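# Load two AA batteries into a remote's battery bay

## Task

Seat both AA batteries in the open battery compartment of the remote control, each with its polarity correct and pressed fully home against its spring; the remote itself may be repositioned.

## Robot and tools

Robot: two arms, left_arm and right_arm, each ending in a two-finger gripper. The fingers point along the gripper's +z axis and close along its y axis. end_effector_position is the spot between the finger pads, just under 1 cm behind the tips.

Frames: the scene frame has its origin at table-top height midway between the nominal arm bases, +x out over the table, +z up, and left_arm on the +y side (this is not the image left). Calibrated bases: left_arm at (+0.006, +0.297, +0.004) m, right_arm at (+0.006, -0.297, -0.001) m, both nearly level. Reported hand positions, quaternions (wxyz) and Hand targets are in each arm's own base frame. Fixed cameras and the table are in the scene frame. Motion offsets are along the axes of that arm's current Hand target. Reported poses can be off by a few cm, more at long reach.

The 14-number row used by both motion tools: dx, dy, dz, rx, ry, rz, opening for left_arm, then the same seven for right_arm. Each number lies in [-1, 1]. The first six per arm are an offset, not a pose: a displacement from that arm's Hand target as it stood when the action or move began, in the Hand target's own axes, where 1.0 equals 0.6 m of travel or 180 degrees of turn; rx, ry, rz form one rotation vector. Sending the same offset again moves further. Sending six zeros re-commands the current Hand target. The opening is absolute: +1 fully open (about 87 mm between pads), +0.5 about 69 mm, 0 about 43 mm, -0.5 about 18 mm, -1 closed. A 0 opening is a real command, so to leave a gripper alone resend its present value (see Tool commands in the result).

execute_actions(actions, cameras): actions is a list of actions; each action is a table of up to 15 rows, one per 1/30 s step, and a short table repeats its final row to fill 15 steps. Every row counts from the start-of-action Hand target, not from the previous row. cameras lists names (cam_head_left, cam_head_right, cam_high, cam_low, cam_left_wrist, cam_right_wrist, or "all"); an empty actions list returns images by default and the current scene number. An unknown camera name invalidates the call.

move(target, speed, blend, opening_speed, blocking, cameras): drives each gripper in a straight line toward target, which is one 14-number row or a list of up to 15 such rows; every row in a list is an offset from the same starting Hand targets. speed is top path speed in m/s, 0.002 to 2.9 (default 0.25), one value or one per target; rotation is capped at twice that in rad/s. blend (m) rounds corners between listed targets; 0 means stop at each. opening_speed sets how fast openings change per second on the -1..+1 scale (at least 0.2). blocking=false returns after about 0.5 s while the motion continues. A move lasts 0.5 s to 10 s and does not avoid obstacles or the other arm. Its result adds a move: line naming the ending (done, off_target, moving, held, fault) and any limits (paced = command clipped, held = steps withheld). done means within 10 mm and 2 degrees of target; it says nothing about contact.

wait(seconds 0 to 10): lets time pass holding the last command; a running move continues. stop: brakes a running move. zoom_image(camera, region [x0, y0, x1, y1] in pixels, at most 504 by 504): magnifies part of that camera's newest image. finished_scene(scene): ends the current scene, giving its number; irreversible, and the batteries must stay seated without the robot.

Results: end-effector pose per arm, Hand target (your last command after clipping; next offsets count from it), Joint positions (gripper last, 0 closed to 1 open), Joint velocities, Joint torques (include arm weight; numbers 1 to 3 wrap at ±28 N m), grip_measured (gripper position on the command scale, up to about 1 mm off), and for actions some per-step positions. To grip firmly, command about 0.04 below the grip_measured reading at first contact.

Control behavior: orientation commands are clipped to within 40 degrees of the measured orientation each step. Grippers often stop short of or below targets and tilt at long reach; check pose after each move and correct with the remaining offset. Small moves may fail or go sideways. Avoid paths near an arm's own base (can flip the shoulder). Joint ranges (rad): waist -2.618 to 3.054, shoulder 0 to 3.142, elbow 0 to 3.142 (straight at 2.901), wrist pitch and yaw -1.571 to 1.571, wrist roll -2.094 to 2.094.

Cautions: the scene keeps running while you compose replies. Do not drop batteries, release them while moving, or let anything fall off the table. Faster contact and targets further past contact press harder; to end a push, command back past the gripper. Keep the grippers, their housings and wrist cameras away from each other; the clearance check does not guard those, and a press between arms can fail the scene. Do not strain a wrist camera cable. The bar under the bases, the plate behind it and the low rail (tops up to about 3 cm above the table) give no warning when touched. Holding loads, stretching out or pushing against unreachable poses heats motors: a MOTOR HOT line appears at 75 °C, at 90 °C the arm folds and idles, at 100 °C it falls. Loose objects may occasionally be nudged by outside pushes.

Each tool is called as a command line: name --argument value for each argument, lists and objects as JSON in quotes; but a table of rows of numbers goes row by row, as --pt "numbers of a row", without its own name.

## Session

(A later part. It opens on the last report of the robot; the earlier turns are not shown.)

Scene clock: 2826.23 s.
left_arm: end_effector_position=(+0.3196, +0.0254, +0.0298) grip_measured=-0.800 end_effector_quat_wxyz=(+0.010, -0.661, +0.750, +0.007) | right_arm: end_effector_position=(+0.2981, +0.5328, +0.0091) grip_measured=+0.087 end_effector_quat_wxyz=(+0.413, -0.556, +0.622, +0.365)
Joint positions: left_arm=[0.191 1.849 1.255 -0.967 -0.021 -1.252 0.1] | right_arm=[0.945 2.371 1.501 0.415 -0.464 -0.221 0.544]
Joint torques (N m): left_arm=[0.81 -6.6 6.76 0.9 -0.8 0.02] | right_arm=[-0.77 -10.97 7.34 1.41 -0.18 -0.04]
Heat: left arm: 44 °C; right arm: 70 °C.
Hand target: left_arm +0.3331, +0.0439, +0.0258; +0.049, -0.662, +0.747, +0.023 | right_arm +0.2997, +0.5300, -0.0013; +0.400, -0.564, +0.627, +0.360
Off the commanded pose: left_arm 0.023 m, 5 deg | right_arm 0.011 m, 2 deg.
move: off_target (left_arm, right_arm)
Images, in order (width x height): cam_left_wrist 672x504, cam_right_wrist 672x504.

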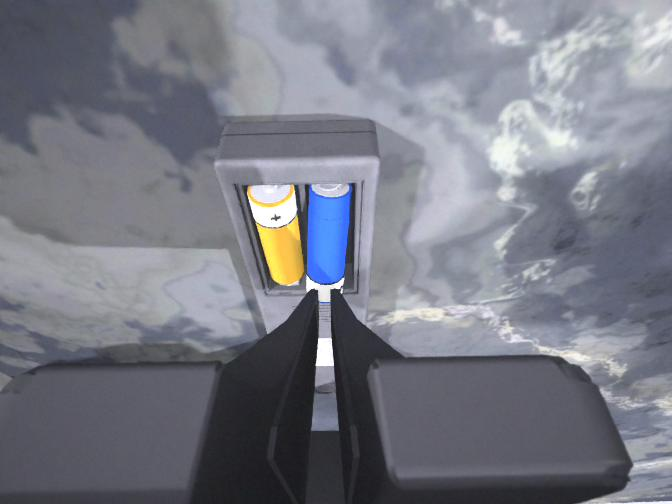

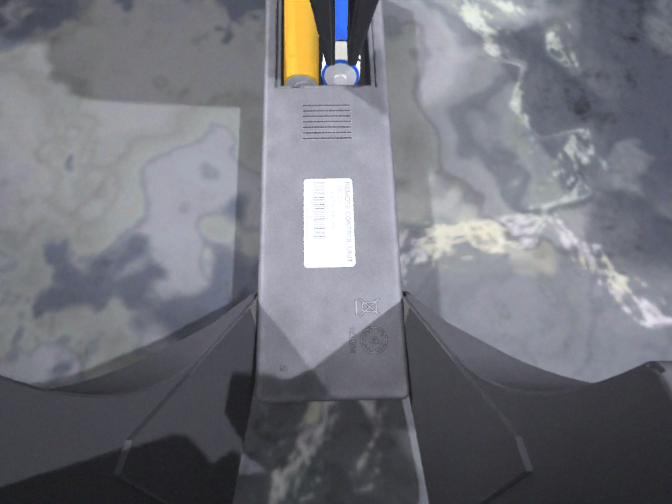

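move --pt "0.0292 0.0115 -0.0097 0 0 0 -0.8 0 0 0 0 0 0 -0.1" --pt "0.0370 0.0115 0.0543 0 0 0 -0.8 0 0 0 0 0 0 -0.1" --speed 0.03 --cameras '["cam_right_wrist","cam_left_wrist"]'

zoom_image --camera "cam_right_wrist" --region '[240, 0, 400, 100]'

zoom_image --camera "cam_left_wrist" --region '[260, 150, 420, 310]'

Scene clock: 2837.47 s.
left_arm: end_effector_position=(+0.3225, +0.0235, +0.0214) grip_measured=-0.799 end_effector_quat_wxyz=(+0.045, -0.661, +0.749, +0.009) | right_arm: end_effector_position=(+0.2981, +0.5328, +0.0091) grip_measured=+0.087 end_effector_quat_wxyz=(+0.413, -0.556, +0.622, +0.365)
Joint positions: left_arm=[0.161 1.815 1.183 -0.872 -0.064 -1.284 0.101] | right_arm=[0.945 2.371 1.501 0.415 -0.464 -0.221 0.544]
Joint torques (N m): left_arm=[-0.87 -2.77 1.81 1.49 -0.41 -0.13] | right_arm=[-0.76 -10.99 7.31 1.4 -0.17 -0.03]
Heat: left arm: 44 °C; right arm: 69 °C.
Hand target: left_arm +0.3250, +0.0260, -0.0091; +0.049, -0.662, +0.747, +0.023 | right_arm +0.2997, +0.5300, -0.0013; +0.400, -0.563, +0.627, +0.360
Off the commanded pose: left_arm 0.031 m, 2 deg | right_arm 0.011 m, 2 deg.
move: off_target (left_arm, right_arm)
Images, in order (width x height): cam_left_wrist 672x504, cam_right_wrist 672x504.

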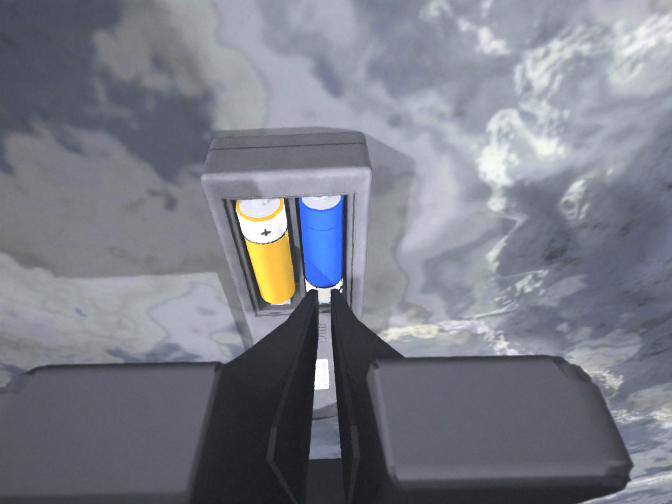

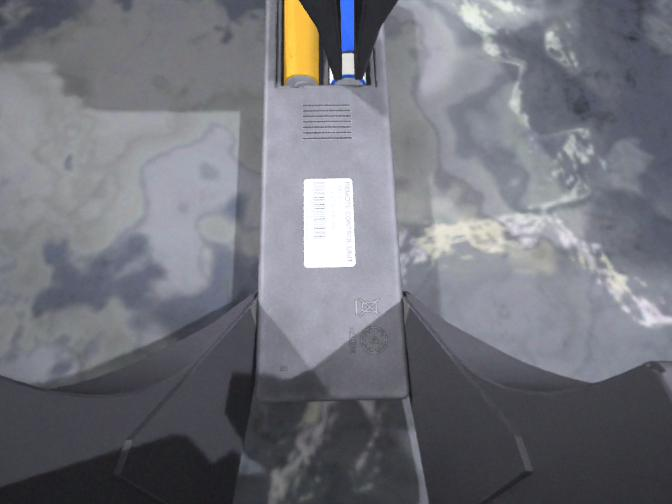

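Scaled by 3.150.

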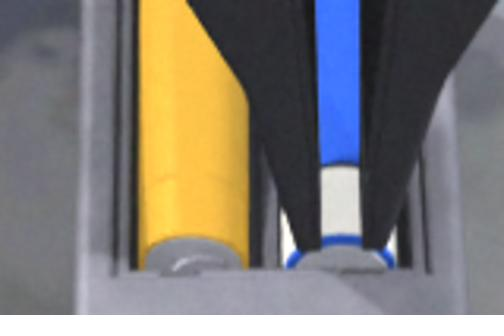

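Scaled by 3.150.

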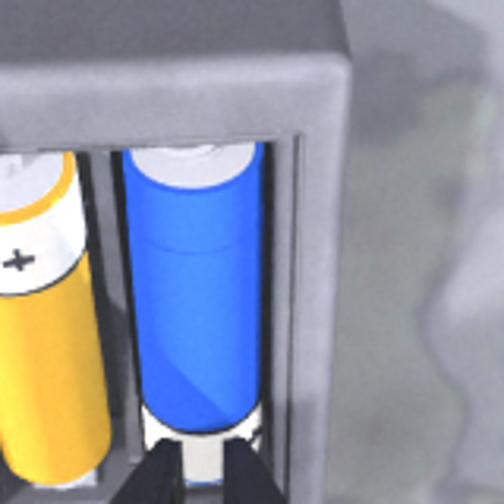

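move --pt "-0.005 0 -0.052 0 0 0 -0.8 0 0 0 0 0 0 -0.1" --pt "-0.0102 0 -0.1 0 0 0 -0.8 0 0 0 0 0 0 -0.1" --speed 0.05 --cameras '["cam_right_wrist","cam_left_wrist"]'

zoom_image --camera "cam_right_wrist" --region '[240, 0, 400, 100]'

zoom_image --camera "cam_left_wrist" --region '[240, 130, 400, 290]'

Scene clock: 2845.70 s.
left_arm: end_effector_position=(+0.3172, +0.0238, +0.0379) grip_measured=-0.800 end_effector_quat_wxyz=(+0.029, -0.661, +0.749, +0.025) | right_arm: end_effector_position=(+0.2981, +0.5328, +0.0091) grip_measured=+0.087 end_effector_quat_wxyz=(+0.413, -0.556, +0.622, +0.365)
Joint positions: left_arm=[0.159 1.814 1.253 -0.987 -0.074 -1.286 0.1] | right_arm=[0.945 2.371 1.501 0.415 -0.464 -0.221 0.544]
Joint torques (N m): left_arm=[-0.64 -9.58 7.64 0.23 -0.31 -0.1] | right_arm=[-0.8 -10.99 7.31 1.41 -0.16 -0.03]
Heat: left arm: 43 °C; right arm: 69 °C.
Hand target: left_arm +0.3232, +0.0261, +0.0512; +0.049, -0.662, +0.748, +0.023 | right_arm +0.2997, +0.5300, -0.0013; +0.400, -0.563, +0.627, +0.360
Off the commanded pose: left_arm 0.015 m, 2 deg | right_arm 0.011 m, 2 deg.
move: off_target (left_arm, right_arm)
Images, in order (width x height): cam_left_wrist 672x504, cam_right_wrist 672x504.

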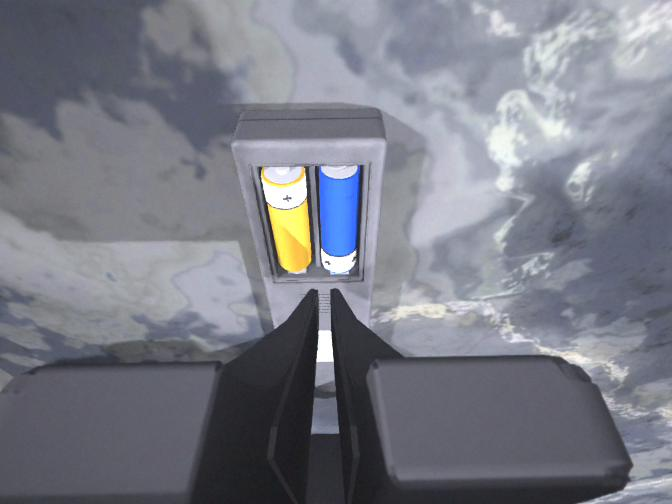

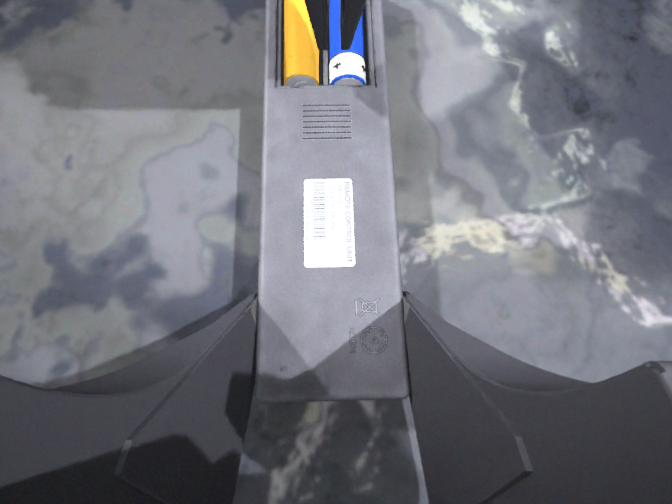

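Scaled by 3.150.

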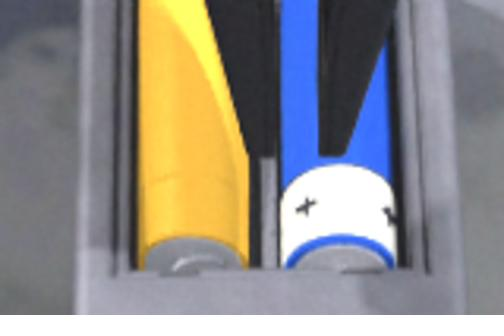

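Scaled by 3.150.

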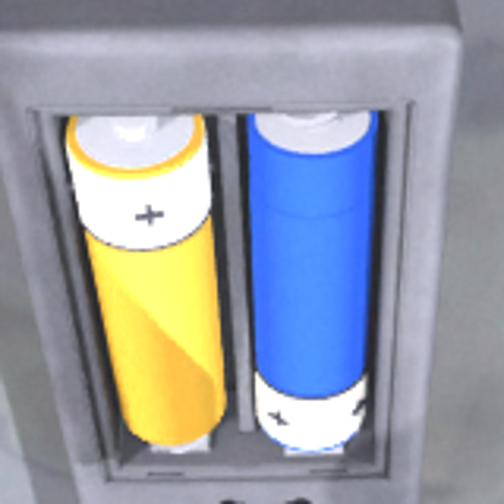

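move --pt "-0.056 0.0257 0.016 0 0 0 -0.8 0 0 0 0 0 0 -0.1" --pt "-0.0452 0.0257 0.1238 0 0 0 -0.8 0 0 0 0 0 0 -0.1" --speed 0.04 --cameras '["cam_right_wrist","cam_left_wrist"]'

zoom_image --camera "cam_right_wrist" --region '[240, 0, 400, 100]'

zoom_image --camera "cam_left_wrist" --region '[240, 180, 400, 340]'

Scene clock: 2857.40 s.
left_arm: end_effector_position=(+0.3140, +0.0562, +0.0213) grip_measured=-0.799 end_effector_quat_wxyz=(+0.053, -0.660, +0.750, +0.000) | right_arm: end_effector_position=(+0.2989, +0.5325, +0.0090) grip_measured=+0.087 end_effector_quat_wxyz=(+0.413, -0.556, +0.623, +0.364)
Joint positions: left_arm=[0.272 1.79 1.149 -0.834 -0.045 -1.168 0.101] | right_arm=[0.944 2.371 1.501 0.415 -0.462 -0.221 0.543]
Joint torques (N m): left_arm=[-0.47 -0.53 1.13 1.71 -0.53 -0.12] | right_arm=[-0.68 -10.97 7.34 1.4 -0.19 -0.04]
Heat: left arm: 43 °C; right arm: 68 °C.
Hand target: left_arm +0.3143, +0.0621, -0.0202; +0.049, -0.662, +0.748, +0.023 | right_arm +0.2997, +0.5300, -0.0013; +0.400, -0.563, +0.627, +0.360
Off the commanded pose: left_arm 0.042 m, 3 deg | right_arm 0.011 m, 2 deg.
move: off_target (left_arm, right_arm)
Images, in order (width x height): cam_left_wrist 672x504, cam_right_wrist 672x504.

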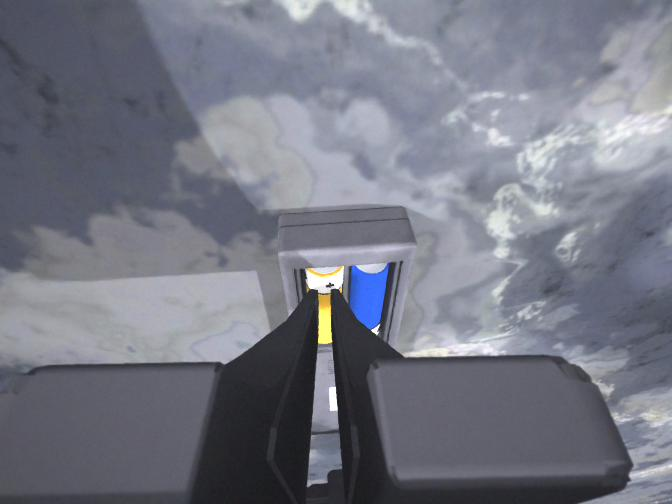

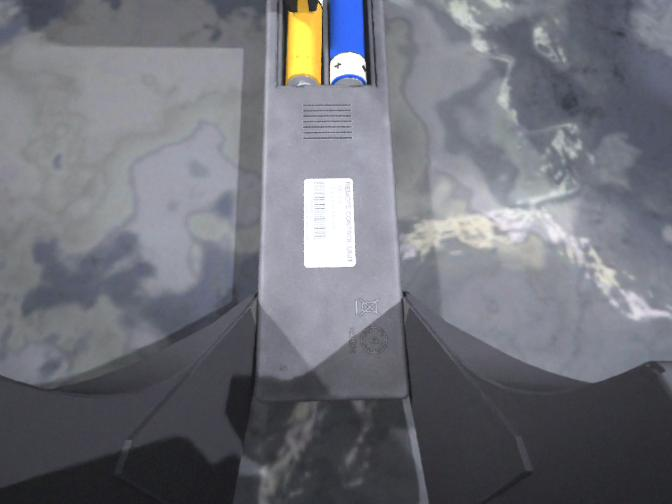

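Scaled by 3.150.

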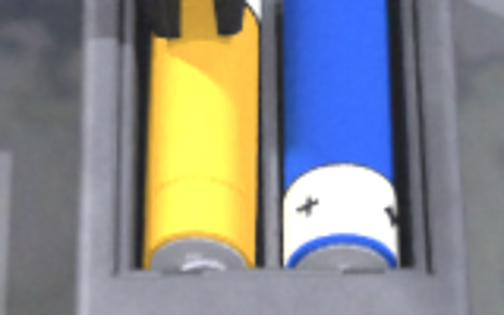

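Scaled by 3.150.

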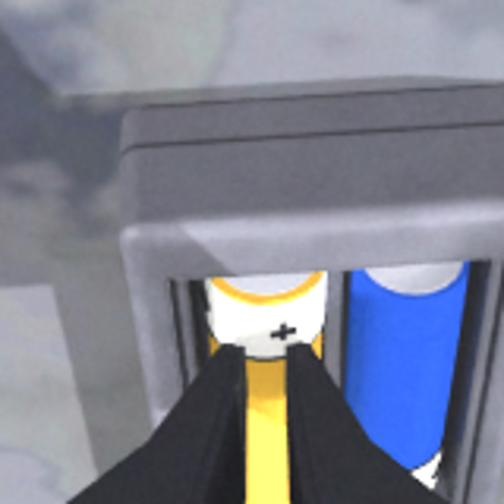

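move --pt "-0.0075 0 -0.066 0 0 0 -0.8 0 0 0 0 0 0 -0.1" --pt "-0.03 0 -0.25 0 0 0 -0.8 0 0 0 0 0 0 -0.1" --speed 0.08

move --target '[0,0,0,0,0,0,-0.8,0,0,0,0,0,0,0.45]' --opening_speed 0.6 --cameras '["cam_left_wrist","cam_right_wrist"]'

zoom_image --camera "cam_left_wrist" --region '[240, 130, 400, 290]'

zoom_image --camera "cam_right_wrist" --region '[240, 0, 400, 100]'

Scene clock: 2866.10 s.
left_arm: end_effector_position=(+0.3092, +0.0601, +0.1183) grip_measured=-0.800 end_effector_quat_wxyz=(+0.032, -0.661, +0.749, +0.022) | right_arm: end_effector_position=(+0.2989, +0.5325, +0.0090) grip_measured=+0.087 end_effector_quat_wxyz=(+0.413, -0.556, +0.623, +0.364)
Joint positions: left_arm=[0.276 1.756 1.505 -1.283 -0.068 -1.169 0.1] | right_arm=[0.944 2.371 1.501 0.415 -0.462 -0.221 0.543]
Joint torques (N m): left_arm=[0.35 -9.09 7.86 0.27 -0.29 -0.01] | right_arm=[-0.73 -11 7.32 1.4 -0.19 -0.03]
Heat: left arm: 43 °C; right arm: 68 °C.
Hand target: left_arm +0.3101, +0.0650, +0.1307; +0.049, -0.662, +0.747, +0.023 | right_arm +0.2997, +0.5300, -0.0013; +0.400, -0.563, +0.627, +0.360
Off the commanded pose: left_arm 0.013 m, 2 deg | right_arm 0.011 m, 2 deg.
move: off_target (left_arm, right_arm)

Scene clock: 2867.23 s.
left_arm: end_effector_position=(+0.3091, +0.0600, +0.1183) grip_measured=-0.800 end_effector_quat_wxyz=(+0.031, -0.661, +0.749, +0.023) | right_arm: end_effector_position=(+0.2989, +0.5324, +0.0089) grip_measured=+0.450 end_effector_quat_wxyz=(+0.413, -0.556, +0.623, +0.364)
Joint positions: left_arm=[0.276 1.756 1.505 -1.284 -0.068 -1.169 0.1] | right_arm=[0.944 2.371 1.501 0.414 -0.462 -0.222 0.725]
Joint torques (N m): left_arm=[0.31 -9.09 7.87 0.26 -0.3 0] | right_arm=[-0.76 -11.03 7.34 1.41 -0.2 -0.01]
Heat: left arm: 43 °C; right arm: 68 °C.
Hand target: left_arm +0.3101, +0.0650, +0.1307; +0.049, -0.662, +0.747, +0.023 | right_arm +0.2997, +0.5300, -0.0014; +0.400, -0.564, +0.627, +0.360
Off the commanded pose: left_arm 0.013 m, 2 deg | right_arm 0.011 m, 2 deg.
move: off_target (left_arm, right_arm)
Images, in order (width x height): cam_left_wrist 672x504, cam_right_wrist 672x504.

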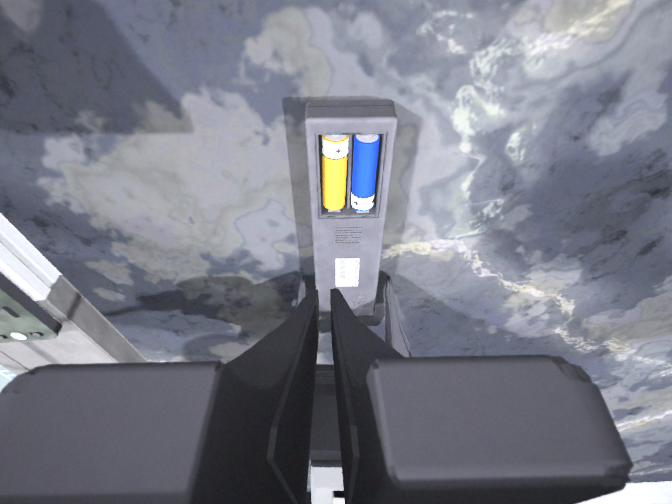

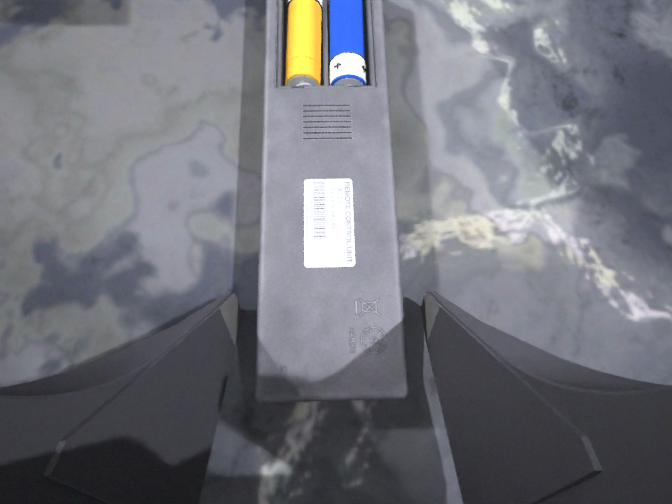

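Scaled by 3.150.

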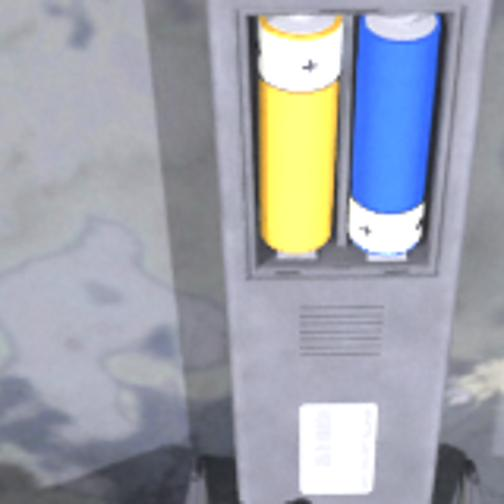

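Scaled by 3.150.

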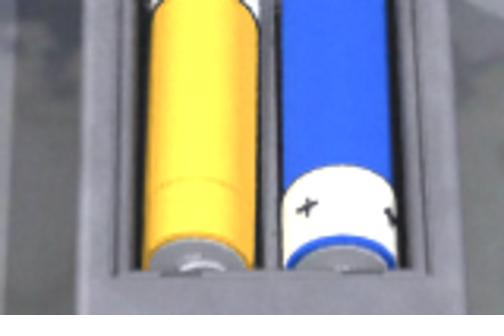

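move --pt "0 0 0 0 0 0 -0.8 -0.03 0 -0.06 0 0 0 0.45" --pt "0 0 0 0 0 0 -0.8 -0.06 0 -0.2 0 0 0 0.45" --speed 0.06 --cameras '["cam_left_wrist","cam_right_wrist"]'

zoom_image --camera "cam_left_wrist" --region '[240, 130, 400, 290]'

Scene clock: 2879.43 s.
left_arm: end_effector_position=(+0.3091, +0.0600, +0.1183) grip_measured=-0.800 end_effector_quat_wxyz=(+0.031, -0.661, +0.749, +0.023) | right_arm: end_effector_position=(+0.2865, +0.4372, +0.0559) grip_measured=+0.450 end_effector_quat_wxyz=(+0.376, -0.561, +0.646, +0.355)
Joint positions: left_arm=[0.276 1.756 1.505 -1.284 -0.068 -1.169 0.1] | right_arm=[0.832 2.018 1.206 0.232 -0.556 -0.292 0.725]
Joint torques (N m): left_arm=[0.29 -9.06 7.91 0.26 -0.29 0] | right_arm=[-1.09 -15.06 5.65 1.82 -0.31 0.02]
Heat: left arm: 45 °C; right arm: 70 °C.
Hand target: left_arm +0.3101, +0.0650, +0.1307; +0.049, -0.662, +0.747, +0.023 | right_arm +0.2898, +0.4370, +0.0818; +0.400, -0.563, +0.627, +0.360
Off the commanded pose: left_arm 0.013 m, 2 deg | right_arm 0.026 m, 4 deg.
move: off_target (left_arm, right_arm)
Images, in order (width x height): cam_left_wrist 672x504, cam_right_wrist 672x504.

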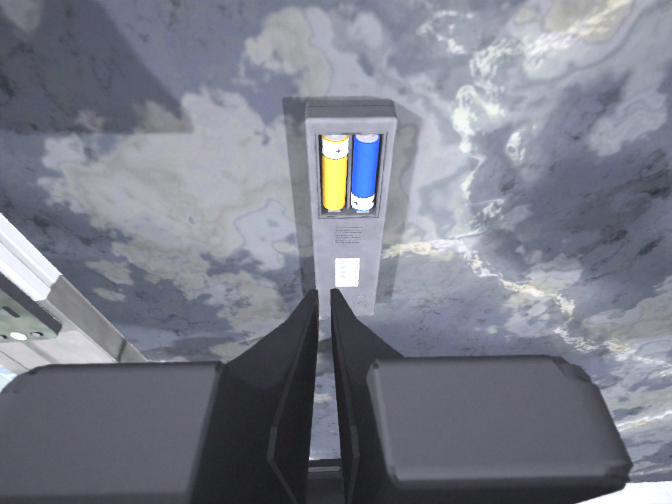

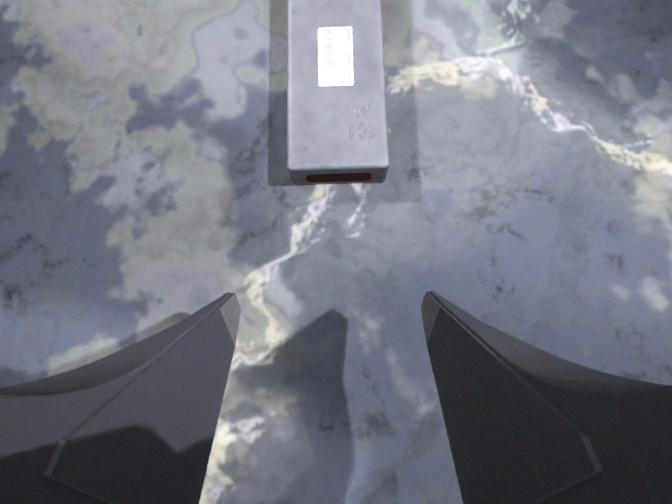

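Scaled by 3.150.

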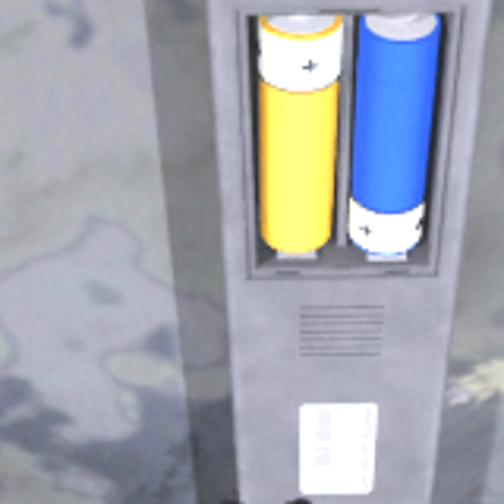

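move --target '[0,0,-0.2,0,0,0,-0.8,0.066,0.114,-0.418,0,0,0,0.45]' --speed 0.12

wait --seconds 10

wait --seconds 10

wait --seconds 10

wait --seconds 10 --cameras '["cam_high"]'

Scene clock: 2888.97 s.
left_arm: end_effector_position=(+0.3069, +0.0574, +0.2387) grip_measured=-0.800 end_effector_quat_wxyz=(+0.120, -0.659, +0.742, -0.021) | right_arm: end_effector_position=(+0.1908, +0.2000, +0.1405) grip_measured=+0.450 end_effector_quat_wxyz=(+0.383, -0.558, +0.641, +0.362)
Joint positions: left_arm=[0.27 1.653 1.867 -1.551 -0.068 -1.176 0.1] | right_arm=[0.333 1.062 0.696 -0.505 -0.951 -0.728 0.725]
Joint torques (N m): left_arm=[-0.91 -7.47 7.41 0.64 -0.05 -0.06] | right_arm=[-1.1 -2.71 7.98 1.35 -0.55 -0.01]
Heat: left arm: 46 °C; right arm: 70 °C.
Hand target: left_arm +0.3050, +0.0531, +0.2500; +0.049, -0.662, +0.747, +0.023 | right_arm +0.1958, +0.2015, +0.1517; +0.400, -0.564, +0.627, +0.360
Off the commanded pose: left_arm 0.012 m, 10 deg | right_arm 0.012 m, 3 deg.
joint sent to its limit (left arm) — joint 4 (wrist pitch), lower limit. The joint targets are off in orientation, not in position.
move: off_target (left_arm, right_arm)

Scene clock: 2898.97 s.
left_arm: end_effector_position=(+0.3069, +0.0574, +0.2387) grip_measured=-0.800 end_effector_quat_wxyz=(+0.120, -0.659, +0.742, -0.021) | right_arm: end_effector_position=(+0.1907, +0.2000, +0.1405) grip_measured=+0.450 end_effector_quat_wxyz=(+0.383, -0.558, +0.641, +0.362)
Joint positions: left_arm=[0.27 1.653 1.867 -1.551 -0.068 -1.176 0.1] | right_arm=[0.333 1.062 0.696 -0.506 -0.951 -0.729 0.725]
Joint torques (N m): left_arm=[-0.9 -7.47 7.39 0.64 -0.05 -0.05] | right_arm=[-1.09 -2.74 7.95 1.33 -0.57 0.01]
Heat: left arm: 46 °C; right arm: 65 °C.
Hand target: left_arm +0.3050, +0.0531, +0.2500; +0.049, -0.662, +0.747, +0.023 | right_arm +0.1959, +0.2015, +0.1517; +0.400, -0.564, +0.627, +0.360
Tool commands: left_gripper/opening=-0.8 right_gripper/opening=+0.45
Off the commanded pose: left_arm 0.012 m, 10 deg | right_arm 0.012 m, 3 deg.
wait: 10.00 s; at rest by 0.17 s

Scene clock: 2908.97 s.
left_arm: end_effector_position=(+0.3069, +0.0574, +0.2387) grip_measured=-0.800 end_effector_quat_wxyz=(+0.120, -0.659, +0.742, -0.021) | right_arm: end_effector_position=(+0.1907, +0.2000, +0.1405) grip_measured=+0.450 end_effector_quat_wxyz=(+0.383, -0.558, +0.641, +0.362)
Joint positions: left_arm=[0.27 1.653 1.867 -1.551 -0.068 -1.176 0.1] | right_arm=[0.333 1.062 0.696 -0.506 -0.951 -0.729 0.725]
Joint torques (N m): left_arm=[-0.91 -7.51 7.39 0.65 -0.04 -0.06] | right_arm=[-1.13 -2.74 8.03 1.34 -0.58 0.01]
Heat: left arm: 46 °C; right arm: 61 °C.
Hand target: left_arm +0.3050, +0.0531, +0.2500; +0.049, -0.662, +0.747, +0.023 | right_arm +0.1959, +0.2015, +0.1517; +0.400, -0.564, +0.627, +0.360
Tool commands: left_gripper/opening=-0.8 right_gripper/opening=+0.45
Off the commanded pose: left_arm 0.012 m, 10 deg | right_arm 0.012 m, 3 deg.
wait: 10.00 s; at rest by 0.17 s

Scene clock: 2918.97 s.
left_arm: end_effector_position=(+0.3069, +0.0574, +0.2387) grip_measured=-0.800 end_effector_quat_wxyz=(+0.120, -0.659, +0.742, -0.021) | right_arm: end_effector_position=(+0.1907, +0.2000, +0.1405) grip_measured=+0.450 end_effector_quat_wxyz=(+0.383, -0.558, +0.641, +0.362)
Joint positions: left_arm=[0.27 1.653 1.867 -1.551 -0.068 -1.176 0.1] | right_arm=[0.333 1.062 0.696 -0.506 -0.951 -0.729 0.725]
Joint torques (N m): left_arm=[-0.9 -7.46 7.41 0.64 -0.05 -0.05] | right_arm=[-1.1 -2.76 8.02 1.34 -0.56 0.01]
Heat: left arm: 46 °C; right arm: 60 °C.
Hand target: left_arm +0.3050, +0.0531, +0.2500; +0.049, -0.662, +0.747, +0.023 | right_arm +0.1959, +0.2015, +0.1517; +0.400, -0.564, +0.627, +0.360
Tool commands: left_gripper/opening=-0.8 right_gripper/opening=+0.45
Off the commanded pose: left_arm 0.012 m, 10 deg | right_arm 0.012 m, 3 deg.
wait: 10.00 s; at rest by 0.17 s

Scene clock: 2928.97 s.
left_arm: end_effector_position=(+0.3069, +0.0574, +0.2387) grip_measured=-0.800 end_effector_quat_wxyz=(+0.120, -0.659, +0.742, -0.021) | right_arm: end_effector_position=(+0.1907, +0.2000, +0.1405) grip_measured=+0.450 end_effector_quat_wxyz=(+0.383, -0.558, +0.641, +0.362)
Joint positions: left_arm=[0.27 1.653 1.867 -1.551 -0.068 -1.176 0.1] | right_arm=[0.333 1.062 0.696 -0.506 -0.951 -0.729 0.725]
Joint torques (N m): left_arm=[-0.9 -7.49 7.38 0.64 -0.05 -0.06] | right_arm=[-1.09 -2.77 8.01 1.33 -0.56 0.02]
Heat: left arm: 46 °C; right arm: 61 °C.
Hand target: left_arm +0.3050, +0.0531, +0.2500; +0.049, -0.662, +0.747, +0.023 | right_arm +0.1959, +0.2015, +0.1517; +0.400, -0.564, +0.627, +0.360
Tool commands: left_gripper/opening=-0.8 right_gripper/opening=+0.45
Off the commanded pose: left_arm 0.012 m, 10 deg | right_arm 0.012 m, 3 deg.
wait: 10.00 s; at rest by 0.17 s
Images, in order (width x height): cam_high 672x504.

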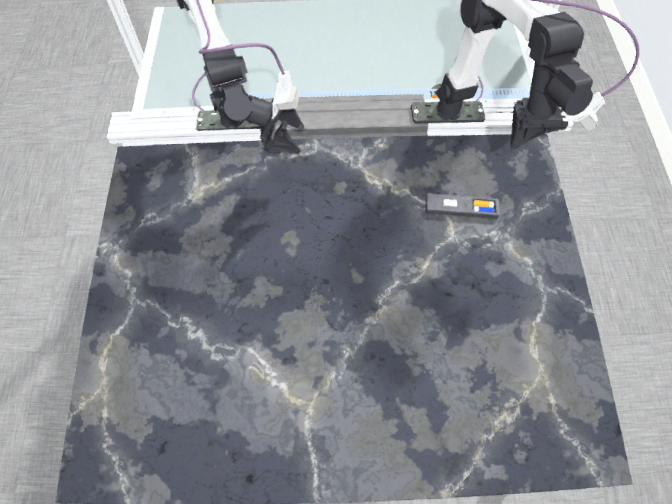

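finished_scene --scene 1

The scene is finished: the task was done.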